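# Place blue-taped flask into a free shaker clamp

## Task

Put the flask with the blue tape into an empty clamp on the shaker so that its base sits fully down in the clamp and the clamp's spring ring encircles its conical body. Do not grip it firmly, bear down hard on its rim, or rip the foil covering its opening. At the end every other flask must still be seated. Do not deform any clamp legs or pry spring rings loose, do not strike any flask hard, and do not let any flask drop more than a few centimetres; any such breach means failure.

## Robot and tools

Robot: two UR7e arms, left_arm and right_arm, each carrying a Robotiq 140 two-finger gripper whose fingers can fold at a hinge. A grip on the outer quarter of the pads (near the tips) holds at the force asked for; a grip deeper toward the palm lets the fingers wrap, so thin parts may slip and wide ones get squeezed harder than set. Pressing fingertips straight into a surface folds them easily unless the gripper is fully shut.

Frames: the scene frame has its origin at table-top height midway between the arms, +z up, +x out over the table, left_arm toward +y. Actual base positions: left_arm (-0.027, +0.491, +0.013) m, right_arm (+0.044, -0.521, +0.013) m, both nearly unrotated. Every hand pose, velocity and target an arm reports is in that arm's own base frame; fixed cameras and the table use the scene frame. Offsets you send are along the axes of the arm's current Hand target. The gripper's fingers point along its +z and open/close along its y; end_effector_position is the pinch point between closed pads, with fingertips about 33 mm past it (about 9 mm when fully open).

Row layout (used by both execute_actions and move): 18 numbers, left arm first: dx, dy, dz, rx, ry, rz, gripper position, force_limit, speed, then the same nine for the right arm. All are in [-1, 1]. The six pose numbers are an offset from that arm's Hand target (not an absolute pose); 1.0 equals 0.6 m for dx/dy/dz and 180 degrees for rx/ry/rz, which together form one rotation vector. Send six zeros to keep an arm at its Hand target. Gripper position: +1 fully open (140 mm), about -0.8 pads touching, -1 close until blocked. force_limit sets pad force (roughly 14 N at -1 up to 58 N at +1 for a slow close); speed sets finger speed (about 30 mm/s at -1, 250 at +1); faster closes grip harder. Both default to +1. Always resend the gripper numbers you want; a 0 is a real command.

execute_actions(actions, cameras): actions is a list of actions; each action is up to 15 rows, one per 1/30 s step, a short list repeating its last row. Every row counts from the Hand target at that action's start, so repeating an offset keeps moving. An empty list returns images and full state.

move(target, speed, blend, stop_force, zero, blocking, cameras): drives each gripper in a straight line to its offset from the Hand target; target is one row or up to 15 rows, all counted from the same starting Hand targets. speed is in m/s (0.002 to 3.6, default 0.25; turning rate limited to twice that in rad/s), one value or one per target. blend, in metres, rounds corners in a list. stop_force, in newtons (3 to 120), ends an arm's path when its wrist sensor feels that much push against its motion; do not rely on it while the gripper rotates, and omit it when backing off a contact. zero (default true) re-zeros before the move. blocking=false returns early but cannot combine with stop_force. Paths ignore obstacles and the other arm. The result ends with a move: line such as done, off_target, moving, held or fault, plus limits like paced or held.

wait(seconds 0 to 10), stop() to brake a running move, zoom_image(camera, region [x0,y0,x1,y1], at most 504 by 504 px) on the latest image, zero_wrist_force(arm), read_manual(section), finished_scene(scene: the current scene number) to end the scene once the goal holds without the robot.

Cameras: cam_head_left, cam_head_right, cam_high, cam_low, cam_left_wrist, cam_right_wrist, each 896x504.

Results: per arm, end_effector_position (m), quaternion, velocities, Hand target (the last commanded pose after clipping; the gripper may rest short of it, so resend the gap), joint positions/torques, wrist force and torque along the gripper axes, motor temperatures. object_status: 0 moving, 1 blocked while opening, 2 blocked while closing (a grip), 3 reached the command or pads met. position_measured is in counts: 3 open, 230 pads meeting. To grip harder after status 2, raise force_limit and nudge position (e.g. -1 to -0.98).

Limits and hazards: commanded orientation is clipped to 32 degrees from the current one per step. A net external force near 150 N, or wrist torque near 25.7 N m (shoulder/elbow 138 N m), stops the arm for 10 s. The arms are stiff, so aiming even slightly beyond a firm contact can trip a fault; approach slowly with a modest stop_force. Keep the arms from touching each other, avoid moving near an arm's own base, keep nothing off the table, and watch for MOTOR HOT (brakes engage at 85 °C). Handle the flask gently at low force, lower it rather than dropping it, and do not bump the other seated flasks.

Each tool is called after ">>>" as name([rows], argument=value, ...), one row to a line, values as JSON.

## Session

>>> execute_actions(actions=[])

Scene clock: 0.00 s.
left_arm: end_effector_position=(+0.3358, +0.0733, +0.1277) position_measured=3 object_status=3 end_effector_quat_wxyz=(-0.436, +0.545, +0.714, +0.047) | right_arm: end_effector_position=(+0.8027, -0.1361, +0.3031) position_measured=3 object_status=3 end_effector_quat_wxyz=(-0.340, +0.789, +0.404, +0.314)
Joint positions: left_arm=[-0.441 -1.348 1.827 -1.167 -1.323 0.745] | right_arm=[-0.642 -0.55 0.179 -0.722 -0.699 1.328]
Joint velocities: within noise
Joint torques (N m): no reading
Motor temperatures (°C): left_arm=[29 35 29 36 40 39] | right_arm=[30 26 29 35 34 40]
Wrist force (N): no reading
Wrist torque (N m): no reading
Wrist force, peak (N): no reading
Hand target: left_arm +0.3358, +0.0733, +0.1277; -0.436, +0.545, +0.714, +0.047 | right_arm +0.8027, -0.1361, +0.3031; -0.340, +0.789, +0.404, +0.314
Tool commands: left_gripper/position=+1.0 left_gripper/force_limit=+1.0 left_gripper/speed=+1.0 right_gripper/position=+1.0 right_gripper/force_limit=+1.0 right_gripper/speed=+1.0

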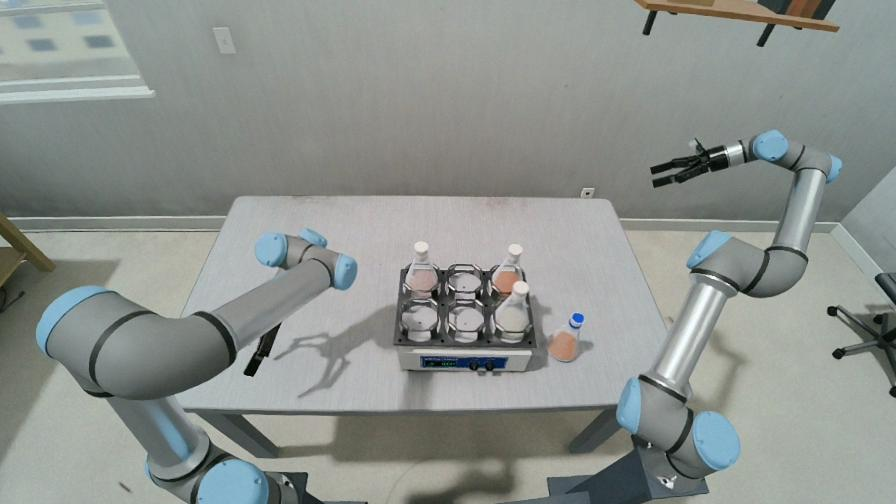

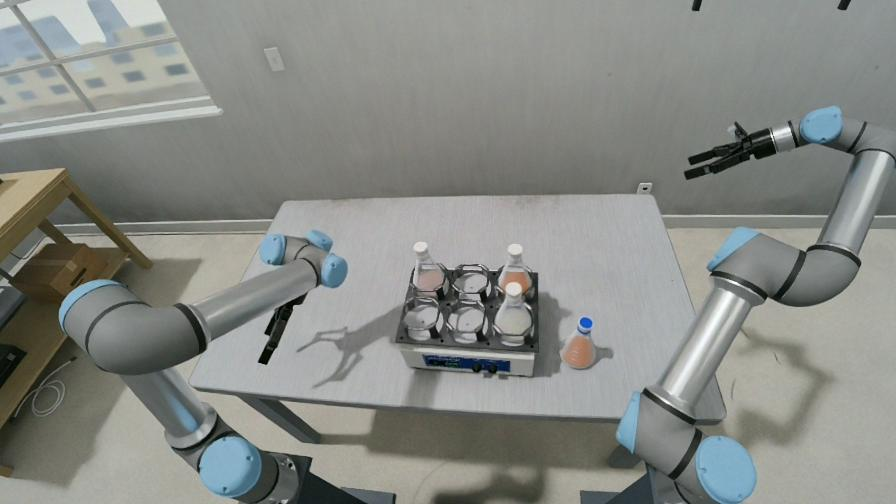

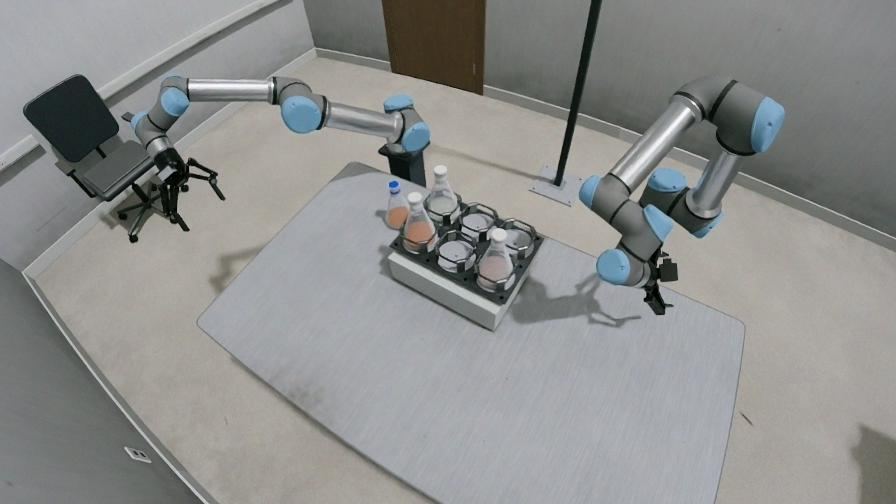

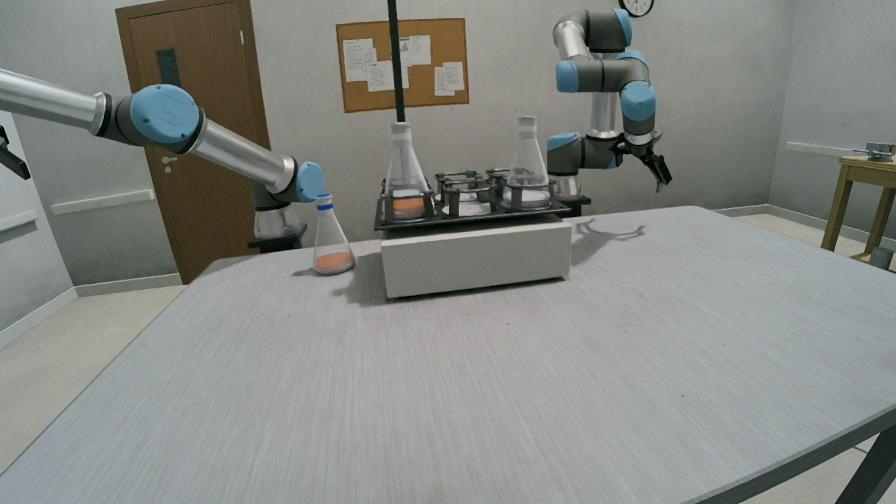

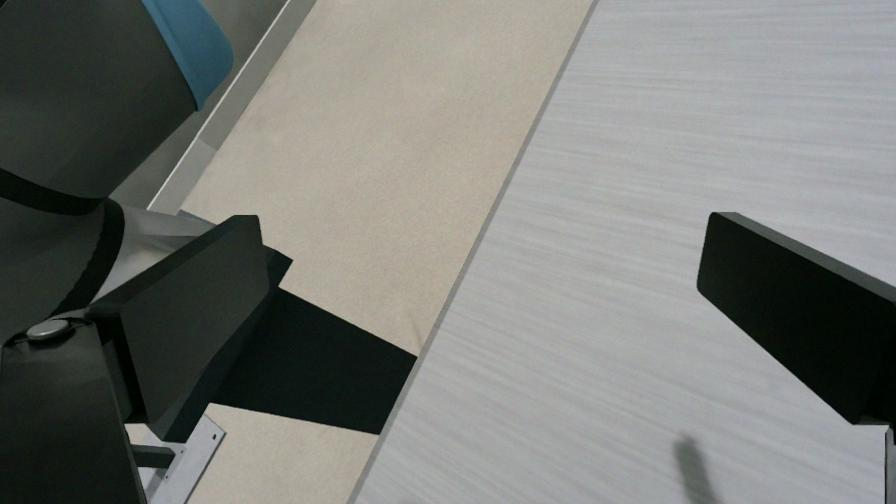

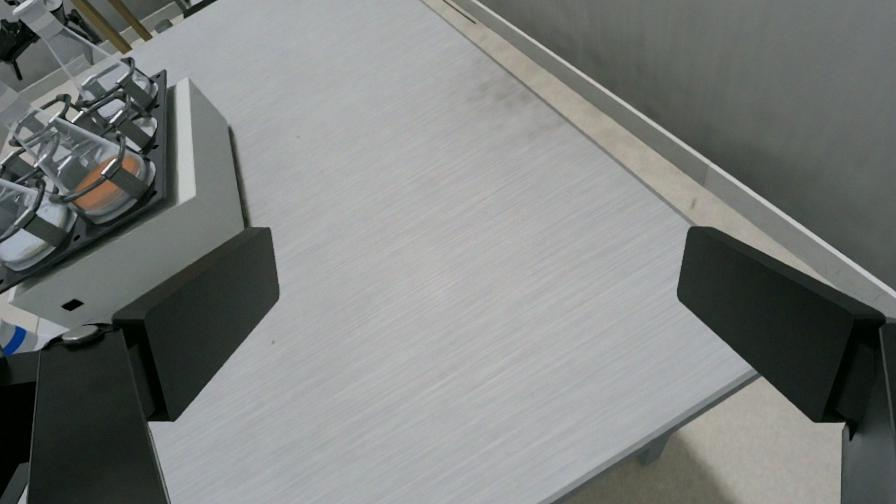

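>>> move(target=[0,0,0,0,0,0,1,-1,-1,0.206,-0.949,0.173,-0.233,-0.215,0.277,1,-1,-1], speed=0.3, cameras=["cam_right_wrist","cam_head_right"])

Scene clock: 63.53 s.
left_arm: end_effector_position=(+0.3358, +0.0733, +0.1277) position_measured=3 object_status=3 end_effector_quat_wxyz=(-0.436, +0.545, +0.714, +0.047) | right_arm: end_effector_position=(+0.4002, +0.2504, +0.4999) position_measured=3 object_status=3 end_effector_quat_wxyz=(+0.000, +1.000, +0.000, +0.000) end_effector_velocity=(-0.001, +0.001, +0.000) end_effector_angular_velocity=(+0.001, +0.000, -0.002)
Joint positions: left_arm=[-0.441 -1.348 1.827 -1.167 -1.323 0.745] | right_arm=[0.272 -1.497 0.887 -0.962 -1.57 3.415]
Joint velocities: left_arm=[within noise] | right_arm=[0.002 -0.001 0 0 0 0.005]
Joint torques (N m): left_arm=[0.55 -31.09 -19.15 0.04 0.35 0.28] | right_arm=[5.41 -30.35 -24.99 -1.24 2.22 2.17]
Wrist force (N): left_arm=[0.0 0.1 0.0] | right_arm=[-1.4 0.8 0.9]
Wrist torque (N m): left_arm=[0.01 -0.02 0.00] | right_arm=[0.31 0.36 -0.16]
Wrist force, peak (N): left_arm=[0.2 0.4 0.1] | right_arm=[-3.3 -1.7 -0.1]
Hand target: left_arm +0.3358, +0.0733, +0.1277; -0.436, +0.545, +0.714, +0.047 | right_arm +0.4001, +0.2504, +0.5000; +0.000, +1.000, +0.000, +0.000
Off the commanded pose: left_arm 0.000 m, 0 deg | right_arm 0.000 m, 0 deg.
move: done
Images, in order (width x height): cam_head_right 896x504, cam_right_wrist 896x504.

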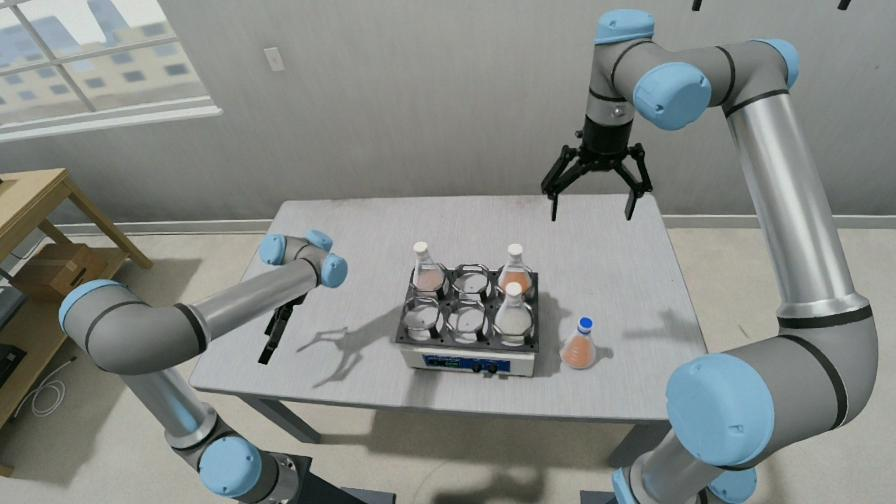

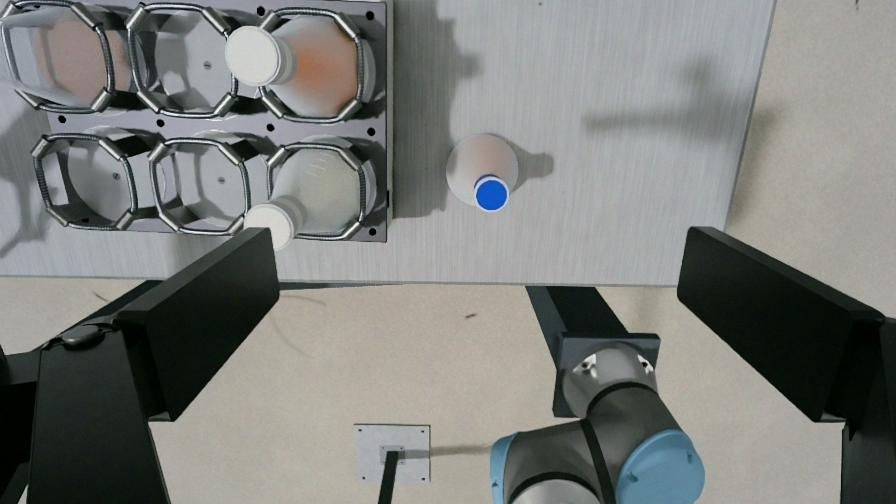

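>>> zoom_image(camera="cam_right_wrist", region=[0, 90, 400, 290])

>>> zoom_image(camera="cam_right_wrist", region=[400, 110, 580, 230])

>>> zoom_image(camera="cam_low", region=[280, 90, 600, 310])

Scaled by 1.260 from the camera's 896x504 image, which has a finer 1280x720 frame.

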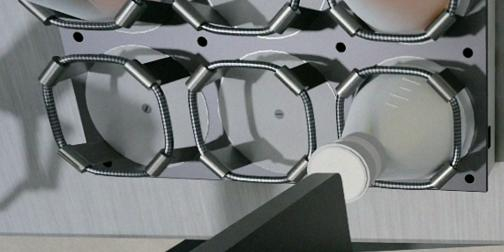

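Scaled by 2.800 from the camera's 896x504 image, which has a finer 1280x720 frame.

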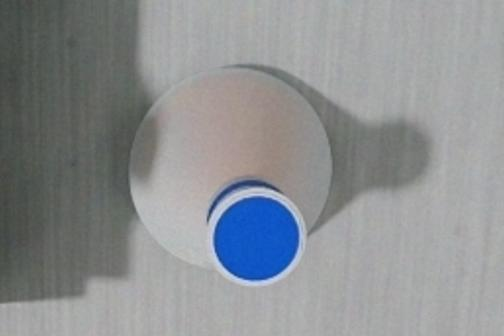

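This scene's latest camera images include none from cam_low. They are from: cam_head_right, cam_right_wrist. cam_low's image comes with the result of a call that names it in "cameras".

>>> move(target=[0,0,0,0,0,0,1,-1,-1,-0.131,0.065,0.333,-0.032,0.4545,0.0365,0.2,-1,-1], speed=0.25, cameras=["all"])

Scene clock: 153.43 s.
left_arm: end_effector_position=(+0.3358, +0.0733, +0.1277) position_measured=3 object_status=3 end_effector_quat_wxyz=(-0.436, +0.545, +0.714, +0.047) | right_arm: end_effector_position=(+0.3216, +0.2116, +0.3001) position_measured=104 object_status=3 end_effector_quat_wxyz=(+0.046, +0.753, -0.053, +0.654)
Joint positions: left_arm=[-0.441 -1.348 1.827 -1.167 -1.323 0.745] | right_arm=[0.957 -1.591 2.636 -3.887 -2.649 3.407]
Joint torques (N m): left_arm=[0.28 -30.96 -17.99 -0.14 0.54 -0.03] | right_arm=[-3.04 -10.28 -23.4 -3.6 -0.91 0.07]
Wrist force (N): left_arm=[0.1 0.1 0.1] | right_arm=[0.2 -1.3 -0.4]
Wrist torque (N m): left_arm=[0.01 -0.03 0.00] | right_arm=[-0.46 -0.08 0.11]
Wrist force, peak (N): left_arm=[0.1 0.3 0.3] | right_arm=[-1.6 0.9 0.8]
Hand target: left_arm +0.3358, +0.0733, +0.1277; -0.436, +0.545, +0.714, +0.047 | right_arm +0.3216, +0.2116, +0.3001; +0.046, +0.753, -0.053, +0.654
Off the commanded pose: left_arm 0.000 m, 0 deg | right_arm 0.000 m, 0 deg.
move: done

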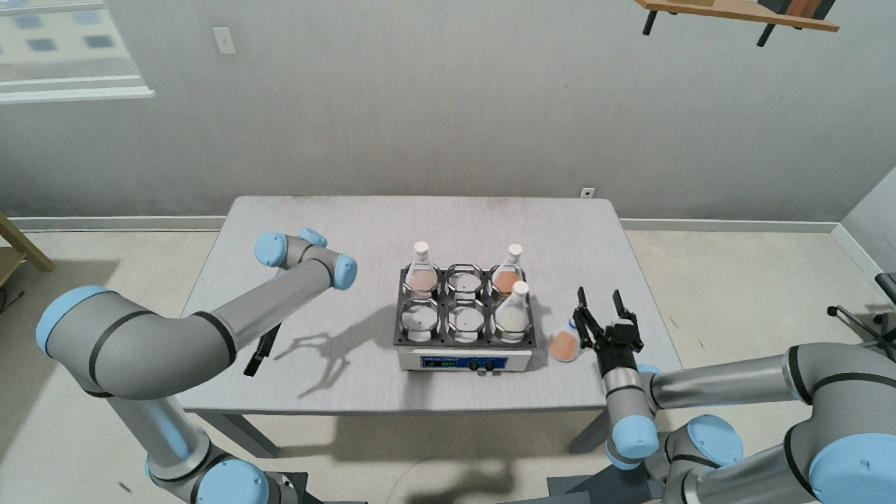

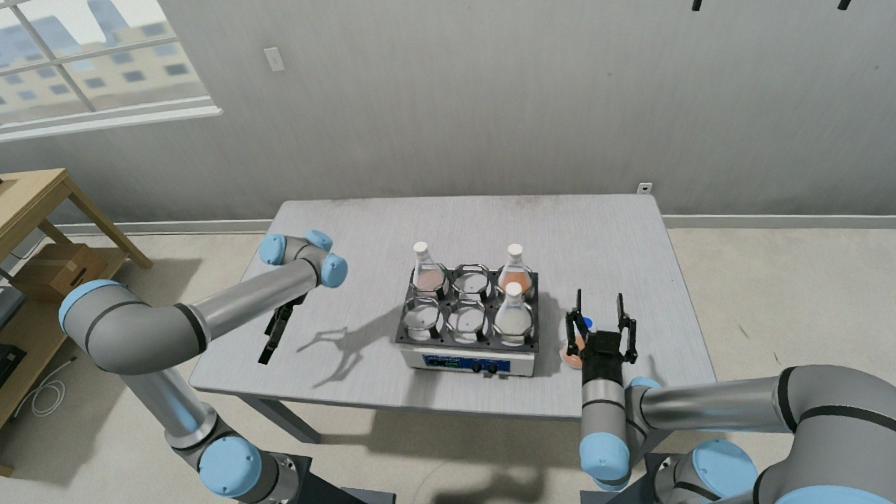

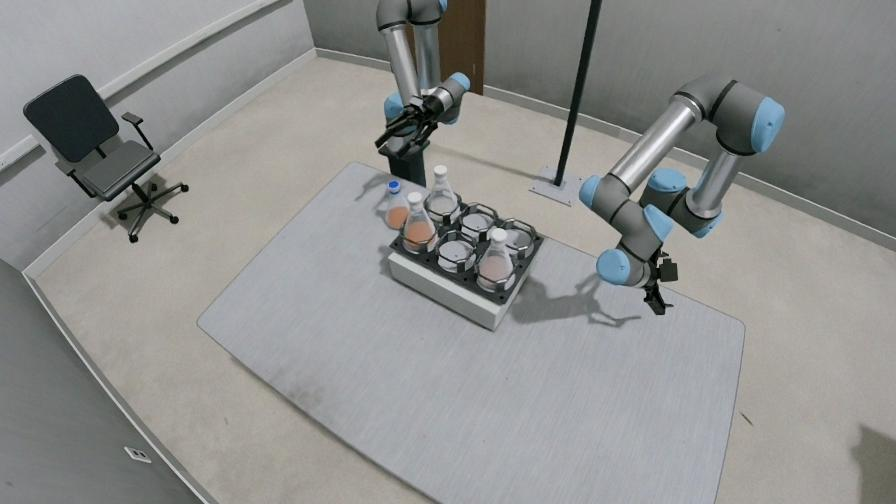

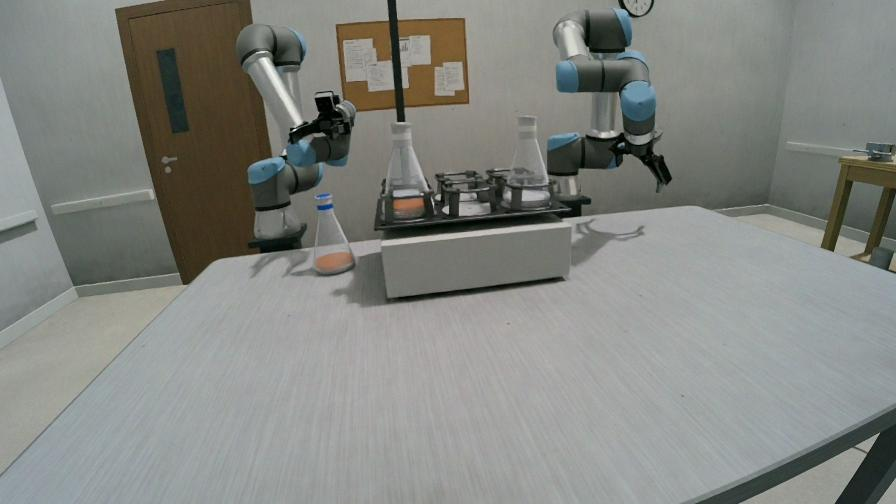

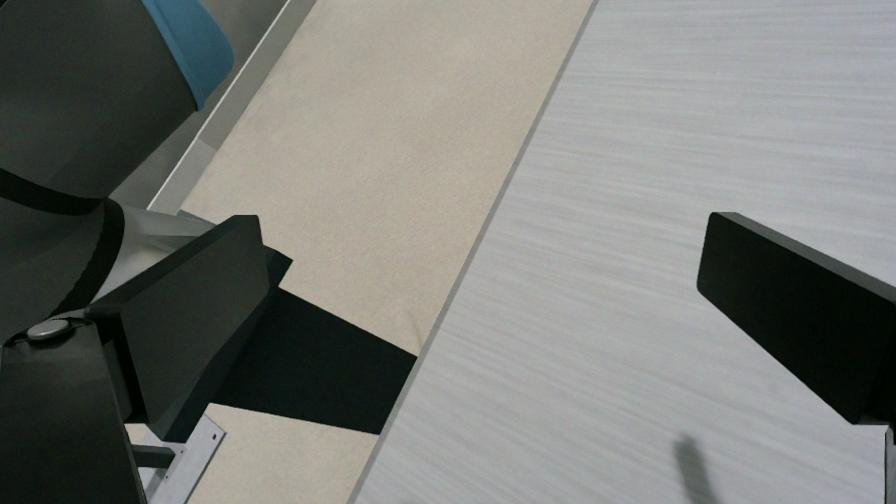

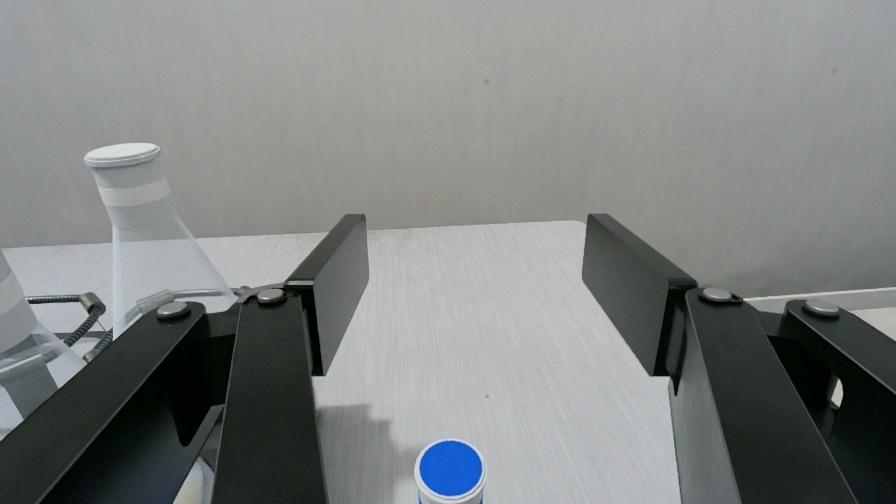

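>>> move(target=[0,0,0,0,0,0,1,-1,-1,-0.181,-0.007,0.0278,0,0,0,-0.1,-1,-1], speed=0.15, cameras=["cam_right_wrist","cam_low"])

>>> zoom_image(camera="cam_low", region=[280, 110, 440, 300])

Scene clock: 182.07 s.
left_arm: end_effector_position=(+0.3358, +0.0733, +0.1277) position_measured=3 object_status=3 end_effector_quat_wxyz=(-0.436, +0.545, +0.714, +0.047) | right_arm: end_effector_position=(+0.3236, +0.2156, +0.1903) position_measured=141 object_status=3 end_effector_quat_wxyz=(+0.046, +0.753, -0.053, +0.654)
Joint positions: left_arm=[-0.441 -1.348 1.827 -1.167 -1.323 0.745] | right_arm=[0.96 -1.045 2.667 -4.463 -2.652 3.409]
Joint torques (N m): left_arm=[-0.43 -29.73 -19.02 -0.11 0.26 0.23] | right_arm=[-7.11 -12.68 10.85 -3.11 2.15 1.92]
Wrist force (N): left_arm=[0.0 0.1 0.2] | right_arm=[0.1 -1.2 -0.4]
Wrist torque (N m): left_arm=[0.01 -0.01 0.00] | right_arm=[-0.42 -0.07 0.12]
Wrist force, peak (N): left_arm=[0.3 0.2 -0.2] | right_arm=[2.7 -1.0 -1.0]
Hand target: left_arm +0.3358, +0.0733, +0.1277; -0.436, +0.545, +0.714, +0.047 | right_arm +0.3235, +0.2156, +0.1902; +0.046, +0.753, -0.053, +0.654
Off the commanded pose: left_arm 0.000 m, 0 deg | right_arm 0.000 m, 0 deg.
move: done
Images, in order (width x height): cam_low 896x504, cam_right_wrist 896x504.

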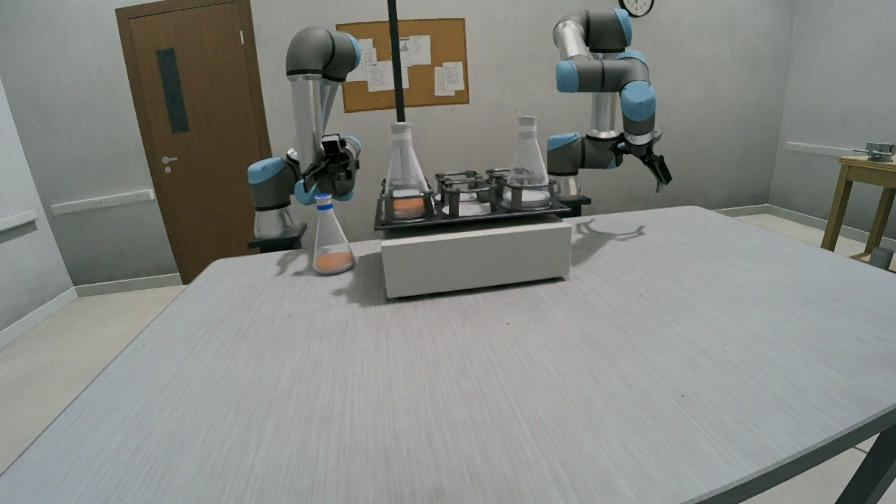

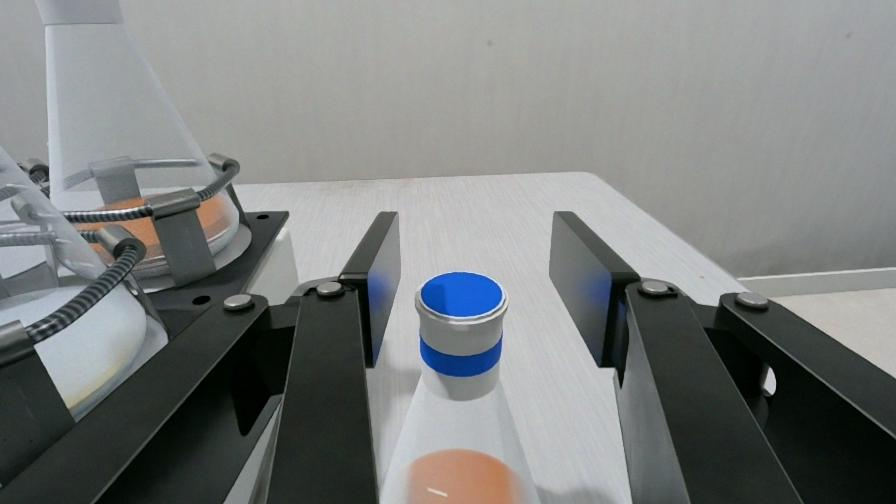

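Scaled by 2.653 from the camera's 896x504 image, which has a finer 1280x720 frame.

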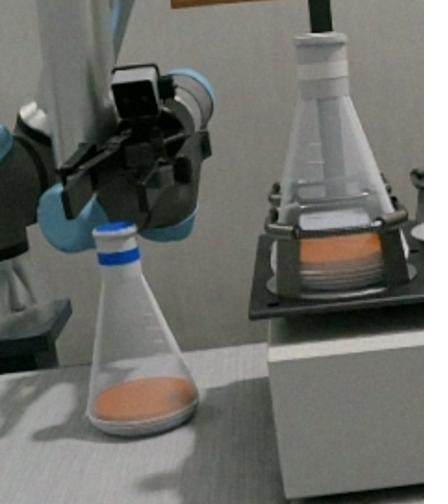

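>>> move(target=[0,0,0,0,0,0,1,-1,-1,-0.0875,-0.005,0.0223,0,0,0,-0.1,-1,-1], speed=0.1, cameras=["cam_right_wrist"])

Scene clock: 193.63 s.
left_arm: end_effector_position=(+0.3358, +0.0733, +0.1277) position_measured=3 object_status=3 end_effector_quat_wxyz=(-0.436, +0.545, +0.714, +0.047) | right_arm: end_effector_position=(+0.3237, +0.2156, +0.1879) position_measured=141 object_status=3 end_effector_quat_wxyz=(+0.046, +0.753, -0.053, +0.654)
Joint positions: left_arm=[-0.441 -1.348 1.827 -1.167 -1.323 0.745] | right_arm=[0.959 -1.034 2.667 -4.473 -2.652 3.41]
Joint torques (N m): left_arm=[-1.3 -30.53 -19.17 0.21 0.35 0.15] | right_arm=[5.78 -34.34 -1.51 0.25 -0.76 1.25]
Wrist force (N): left_arm=[0.3 -0.2 -0.1] | right_arm=[0.3 -1.1 -0.4]
Wrist torque (N m): left_arm=[-0.03 -0.05 0.00] | right_arm=[-0.41 -0.09 0.12]
Wrist force, peak (N): left_arm=[0.0 0.5 0.1] | right_arm=[-1.7 -1.7 0.6]
Hand target: left_arm +0.3358, +0.0733, +0.1277; -0.436, +0.545, +0.714, +0.047 | right_arm +0.3237, +0.2156, +0.1879; +0.046, +0.753, -0.053, +0.654 (not the last commanded pose)
Off the commanded pose: left_arm 0.000 m, 0 deg | right_arm 0.052 m, 0 deg.
move: held (right_arm; a check stopped the path); limits=held
pose unreachable (right arm): on one or more control steps of this call, first in action 0 (counted from 0), this arm could not follow its commanded pose, so it was not sent that pose on those steps. It may still have moved: this result reports where it is.
cause: moving toward the commanded pose would bring two parts of the arm too close to each other (its gripper and another part of the arm, with joints 4 (wrist 1) to 6 (wrist 3) between them, 3 mm apart when it was first held).
Images, in order (width x height): cam_right_wrist 896x504.

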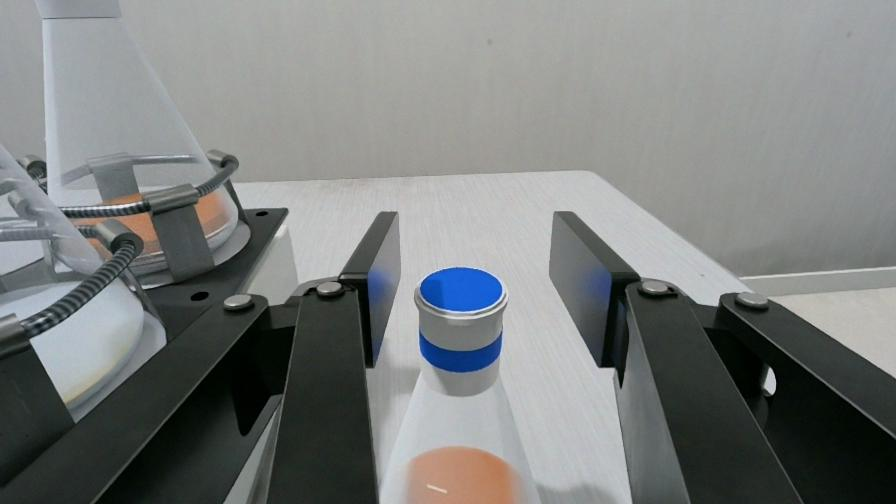

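>>> move([
  [0,0,0,0,0,0,1,-1,-1,0.495,0,-0.0695,0,0,0,-0.1,-1,-1],
  [0,0,0,0,0,0,1,-1,-1,0.491,0.422,0.715,0.397,-0.193,-0.0755,-0.1,-1,-1],
], speed=[0.2,0.35], blend=[0.05,0])

Scene clock: 328.53 s.
left_arm: end_effector_position=(+0.3358, +0.0733, +0.1277) position_measured=3 object_status=3 end_effector_quat_wxyz=(-0.436, +0.545, +0.714, +0.047) | right_arm: end_effector_position=(+0.7492, -0.1002, +0.4192) position_measured=141 object_status=3 end_effector_quat_wxyz=(-0.338, +0.790, +0.403, +0.316)
Joint positions: left_arm=[-0.441 -1.348 1.827 -1.167 -1.323 0.745] | right_arm=[-0.647 -0.65 0.046 -0.49 -0.698 1.326]
Joint torques (N m): left_arm=[0.72 -28.29 -18.62 0 0.45 -0.13] | right_arm=[6.09 -57.76 -26.79 -1.84 0.62 0]
Wrist force (N): left_arm=[0.1 0.1 -0.1] | right_arm=[0.3 0.2 0.0]
Wrist torque (N m): left_arm=[0.03 -0.01 0.00] | right_arm=[0.03 -0.08 0.15]
Wrist force, peak (N): left_arm=[0.2 0.3 -0.3] | right_arm=[2.1 -1.8 -1.9]
Hand target: left_arm +0.3358, +0.0733, +0.1277; -0.436, +0.545, +0.714, +0.047 | right_arm +0.7496, -0.1005, +0.4196; -0.340, +0.789, +0.404, +0.314
Off the commanded pose: left_arm 0.000 m, 0 deg | right_arm 0.001 m, 0 deg.
move: done

>>> move([
  [0.393,-0.238,-0.358,0,0,0,1,-1,-1,0,0,0,0,0,0,-0.1,-1,-1],
  [0.016,-0.380,-0.731,-0.3475,0.015,0.625,1,-1,-1,0,0,0,0,0,0,-0.1,-1,-1],
], speed=[0.3,0.35], blend=[0.05,0], cameras=["cam_left_wrist","cam_head_left"])

Scene clock: 376.50 s.
left_arm: end_effector_position=(+0.3997, -0.2489, +0.4972) position_measured=3 object_status=3 end_effector_quat_wxyz=(+0.000, +0.989, -0.149, +0.000) | right_arm: end_effector_position=(+0.7492, -0.1002, +0.4193) position_measured=141 object_status=3 end_effector_quat_wxyz=(-0.338, +0.790, +0.403, +0.316)
Joint positions: left_arm=[-0.844 -1.503 0.902 -0.969 -1.571 2.597] | right_arm=[-0.647 -0.65 0.045 -0.49 -0.697 1.326]
Joint torques (N m): left_arm=[-8.75 -38.05 -10.88 -1.87 0.98 1.53] | right_arm=[-5.73 -64.2 -34.78 0.35 4.23 1.83]
Wrist force (N): left_arm=[1.4 0.6 -2.2] | right_arm=[0.3 0.0 0.0]
Wrist torque (N m): left_arm=[0.04 -0.63 0.05] | right_arm=[-0.03 -0.09 0.15]
Wrist force, peak (N): left_arm=[-2.4 1.5 2.0] | right_arm=[0.4 -0.1 -0.1]
Hand target: left_arm +0.3996, -0.2489, +0.4972; +0.000, +0.989, -0.149, +0.000 | right_arm +0.7492, -0.1002, +0.4193; -0.338, +0.790, +0.403, +0.316 (not the last commanded pose)
Off the commanded pose: left_arm 0.000 m, 0 deg | right_arm 0.001 m, 0 deg.
move: done
Images, in order (width x height): cam_head_left 896x504, cam_left_wrist 896x504.

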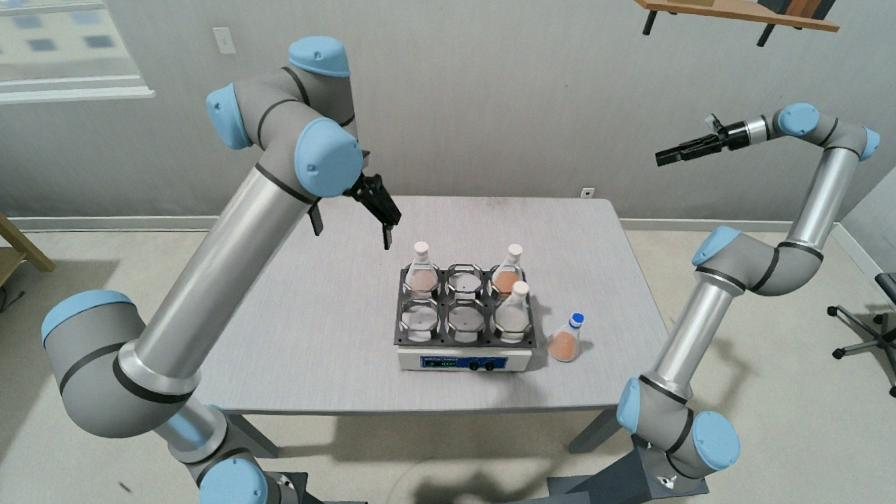

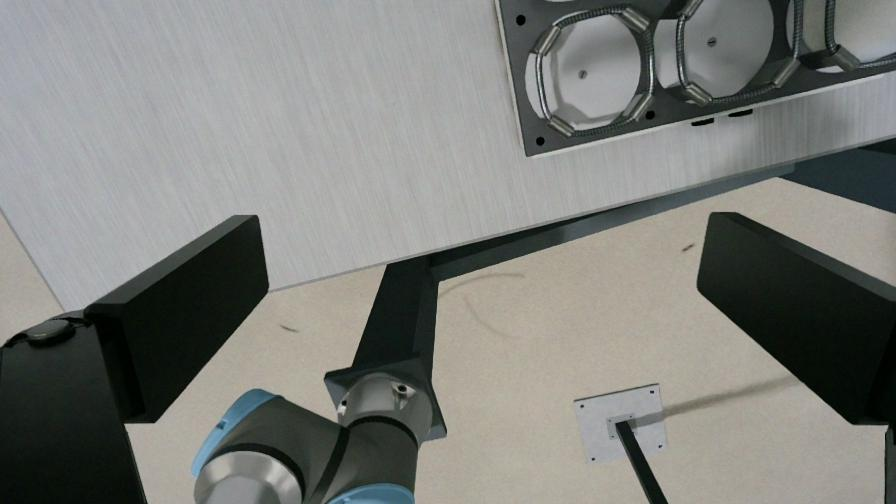

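>>> move(target=[0.355,0.413,0,0,0,0,1,-1,-1,0,0,0,0,0,0,-0.1,-1,-1], speed=0.3, cameras=["cam_left_wrist"])

>>> zoom_image(camera="cam_left_wrist", region=[230, 60, 730, 400])

Scene clock: 396.27 s.
left_arm: end_effector_position=(+0.5293, -0.5478, +0.4960) position_measured=3 object_status=3 end_effector_quat_wxyz=(+0.100, +0.976, -0.147, +0.122) | right_arm: end_effector_position=(+0.7492, -0.1002, +0.4193) position_measured=141 object_status=3 end_effector_quat_wxyz=(-0.338, +0.790, +0.403, +0.316)
Joint positions: left_arm=[-0.999 -0.838 0.035 -1.081 -1.521 2.45] | right_arm=[-0.647 -0.65 0.045 -0.49 -0.697 1.326]
Joint torques (N m): left_arm=[1.95 -65.38 -26.42 -5.99 -0.72 2.92] | right_arm=[-6.59 -64.81 -34.22 0.25 4.2 1.77]
Wrist force (N): left_arm=[1.5 0.8 -2.2] | right_arm=[0.2 0.0 0.0]
Wrist torque (N m): left_arm=[-0.01 -0.50 -0.01] | right_arm=[-0.01 -0.07 0.14]
Wrist force, peak (N): left_arm=[3.0 2.6 -1.2] | right_arm=[0.0 0.2 -0.4]
Hand target: left_arm +0.5300, -0.5485, +0.4971; +0.000, +0.989, -0.149, +0.000 | right_arm +0.7492, -0.1002, +0.4193; -0.338, +0.790, +0.403, +0.316
Off the commanded pose: left_arm 0.001 m, 18 deg | right_arm 0.000 m, 0 deg.
elbow stopped short (left arm): the move would have taken joint 3 (elbow) straighter than the controller allows.
move: off_target (left_arm)
Images, in order (width x height): cam_left_wrist 896x504.

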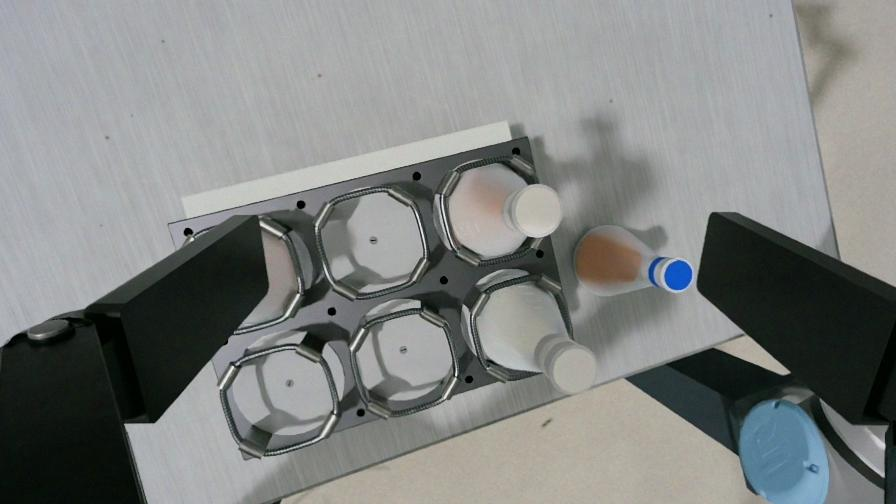

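Scaled by 1.008 from the camera's 896x504 image, which has a finer 1280x720 frame.

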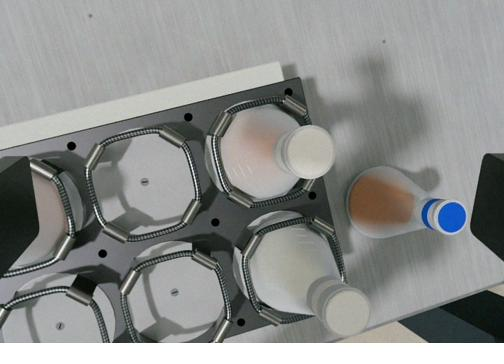

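>>> move([
  [-0.14,0.498,0.1,0,0.5,0,0.2,-1,-1,0,0,0,0,0,0,-0.1,-1,-1],
  [-0.14,0.498,0.328,0,0.5,0,0.2,-1,-1,0,0,0,0,0,0,-0.1,-1,-1],
], speed=0.3, cameras=["all"])

Scene clock: 429.23 s.
left_arm: end_effector_position=(+0.3614, -0.8092, +0.3004) position_measured=104 object_status=3 end_effector_quat_wxyz=(+0.105, +0.699, -0.106, +0.699) end_effector_velocity=(+0.001, +0.001, -0.001) end_effector_angular_velocity=(-0.002, +0.001, +0.002) | right_arm: end_effector_position=(+0.7492, -0.1002, +0.4193) position_measured=141 object_status=3 end_effector_quat_wxyz=(-0.338, +0.790, +0.403, +0.316)
Joint positions: left_arm=[-1.668 -0.553 1.044 -3.63 -0.203 3.14] | right_arm=[-0.647 -0.65 0.045 -0.49 -0.697 1.326]
Joint velocities: left_arm=[0.001 0.001 0.001 0.001 0.002 -0.005] | right_arm=[within noise]
Joint torques (N m): left_arm=[-6.82 -71.89 -10.85 1.34 -1.46 -2.52] | right_arm=[-6.75 -64.39 -34.2 0.4 4.26 1.9]
Wrist force (N): left_arm=[-0.4 0.7 0.4] | right_arm=[0.0 0.3 -0.1]
Wrist torque (N m): left_arm=[0.01 0.23 -0.08] | right_arm=[0.03 -0.05 0.15]
Wrist force, peak (N): left_arm=[3.1 -1.5 -2.7] | right_arm=[0.3 0.2 -0.2]
Hand target: left_arm +0.3614, -0.8092, +0.3003; +0.106, +0.699, -0.106, +0.699 | right_arm +0.7492, -0.1002, +0.4193; -0.338, +0.790, +0.403, +0.316
Off the commanded pose: left_arm 0.000 m, 0 deg | right_arm 0.000 m, 0 deg.
move: done

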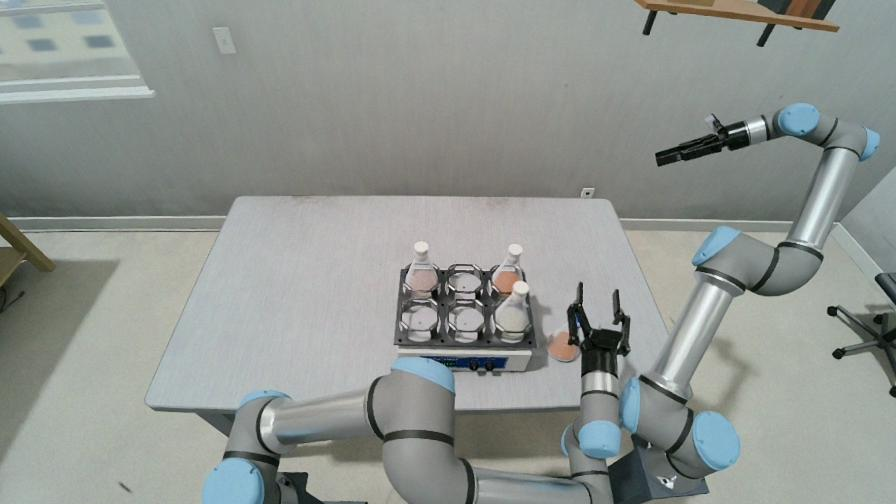

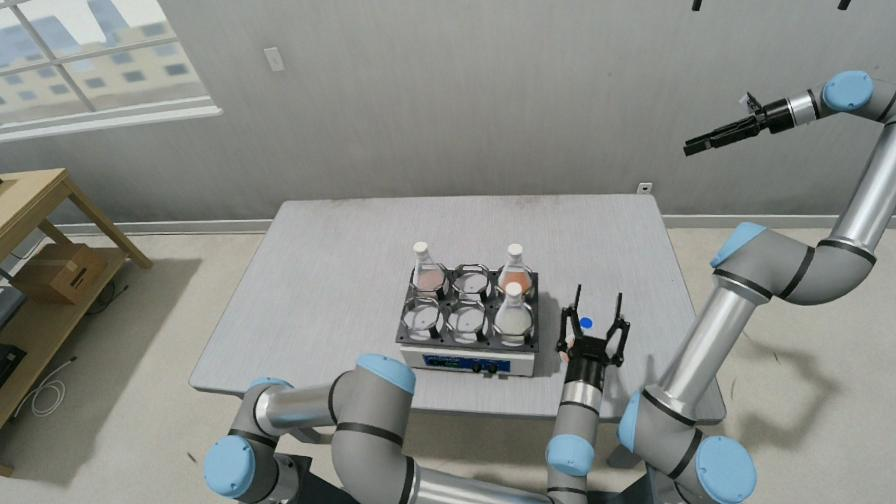

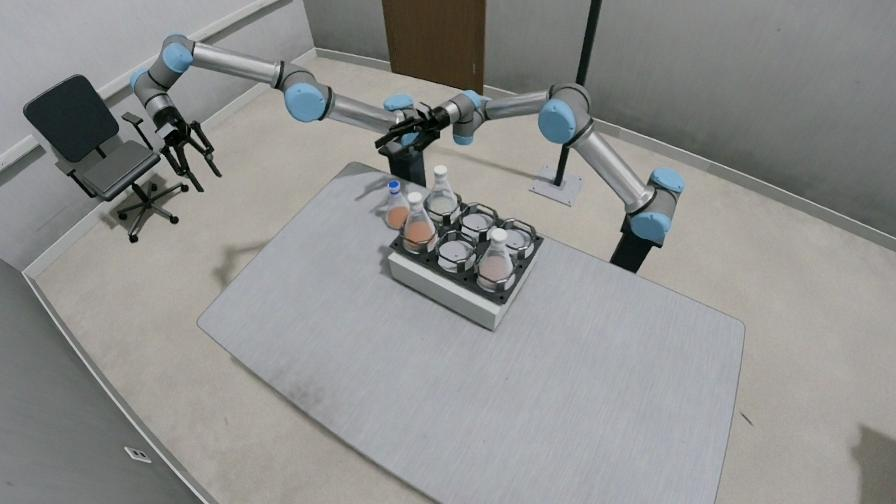

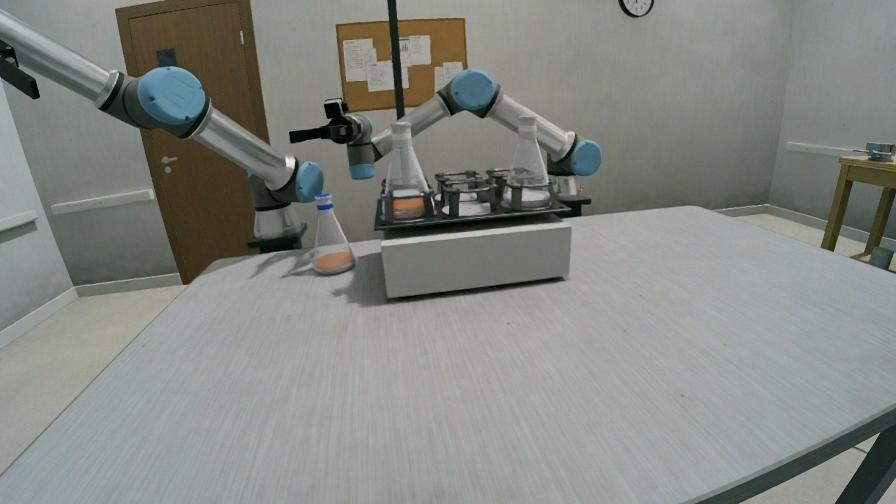

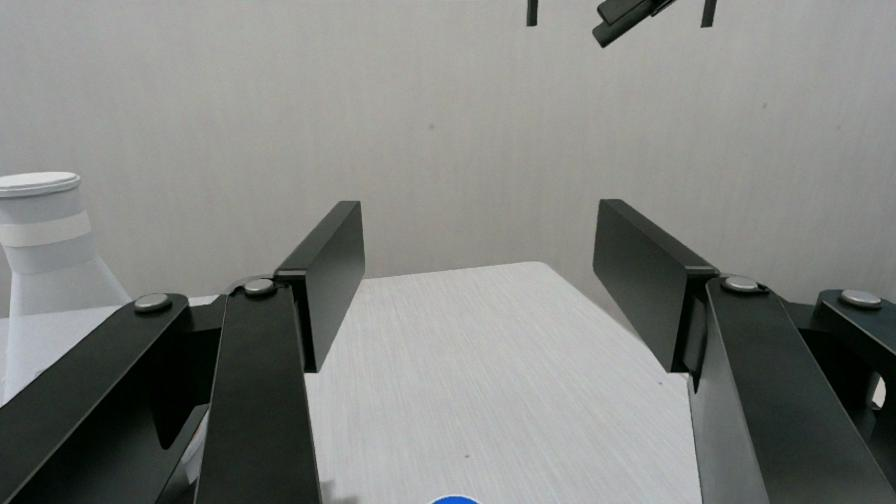

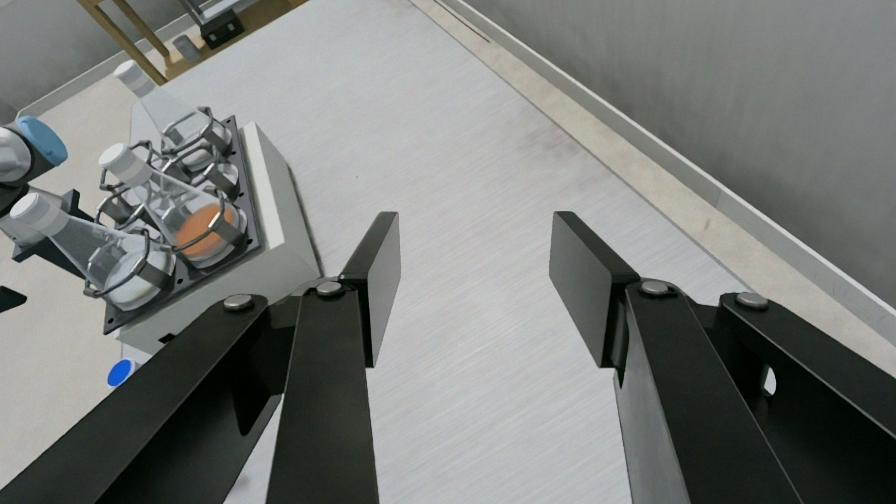

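>>> move(target=[-0.175,0,0,0,0,0,0,-1,-1,0,0,0,0,0,0,-0.1,-1,-1], speed=0.15, cameras=["cam_left_wrist"])

Scene clock: 435.03 s.
left_arm: end_effector_position=(+0.3614, -0.8092, +0.1954) position_measured=129 object_status=3 end_effector_quat_wxyz=(+0.106, +0.699, -0.106, +0.699) | right_arm: end_effector_position=(+0.7492, -0.1002, +0.4193) position_measured=141 object_status=3 end_effector_quat_wxyz=(-0.338, +0.790, +0.403, +0.316)
Joint positions: left_arm=[-1.668 -0.4 1.034 -3.773 -0.203 3.139] | right_arm=[-0.647 -0.65 0.045 -0.49 -0.697 1.326]
Joint torques (N m): left_arm=[-7.07 -73.5 -8.87 1.33 0.97 -0.04] | right_arm=[-5.43 -65.18 -35.02 0.28 4.35 1.76]
Wrist force (N): left_arm=[-0.2 1.0 0.5] | right_arm=[0.3 0.2 -0.1]
Wrist torque (N m): left_arm=[0.06 0.18 -0.08] | right_arm=[0.01 -0.08 0.15]
Wrist force, peak (N): left_arm=[3.1 0.8 0.5] | right_arm=[0.4 0.0 -0.2]
Hand target: left_arm +0.3614, -0.8091, +0.1953; +0.106, +0.699, -0.106, +0.699 | right_arm +0.7492, -0.1002, +0.4193; -0.338, +0.790, +0.403, +0.316
Off the commanded pose: left_arm 0.000 m, 0 deg | right_arm 0.000 m, 0 deg.
move: done
Images, in order (width x height): cam_left_wrist 896x504.

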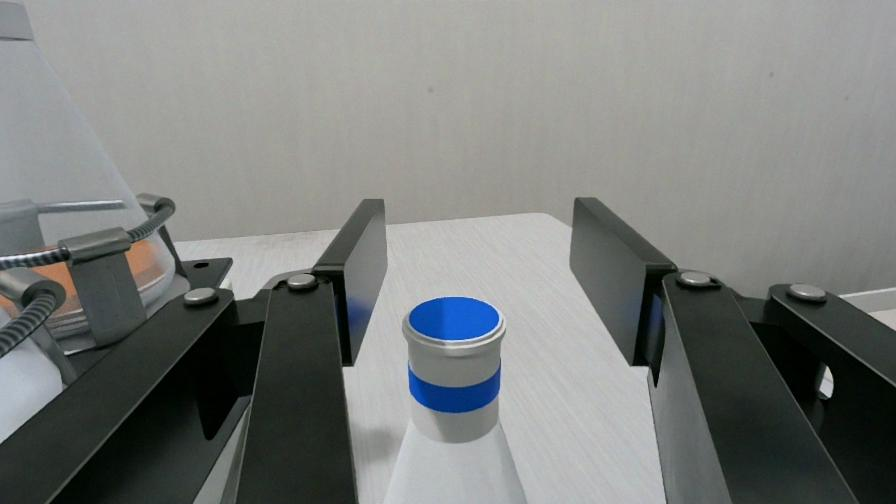

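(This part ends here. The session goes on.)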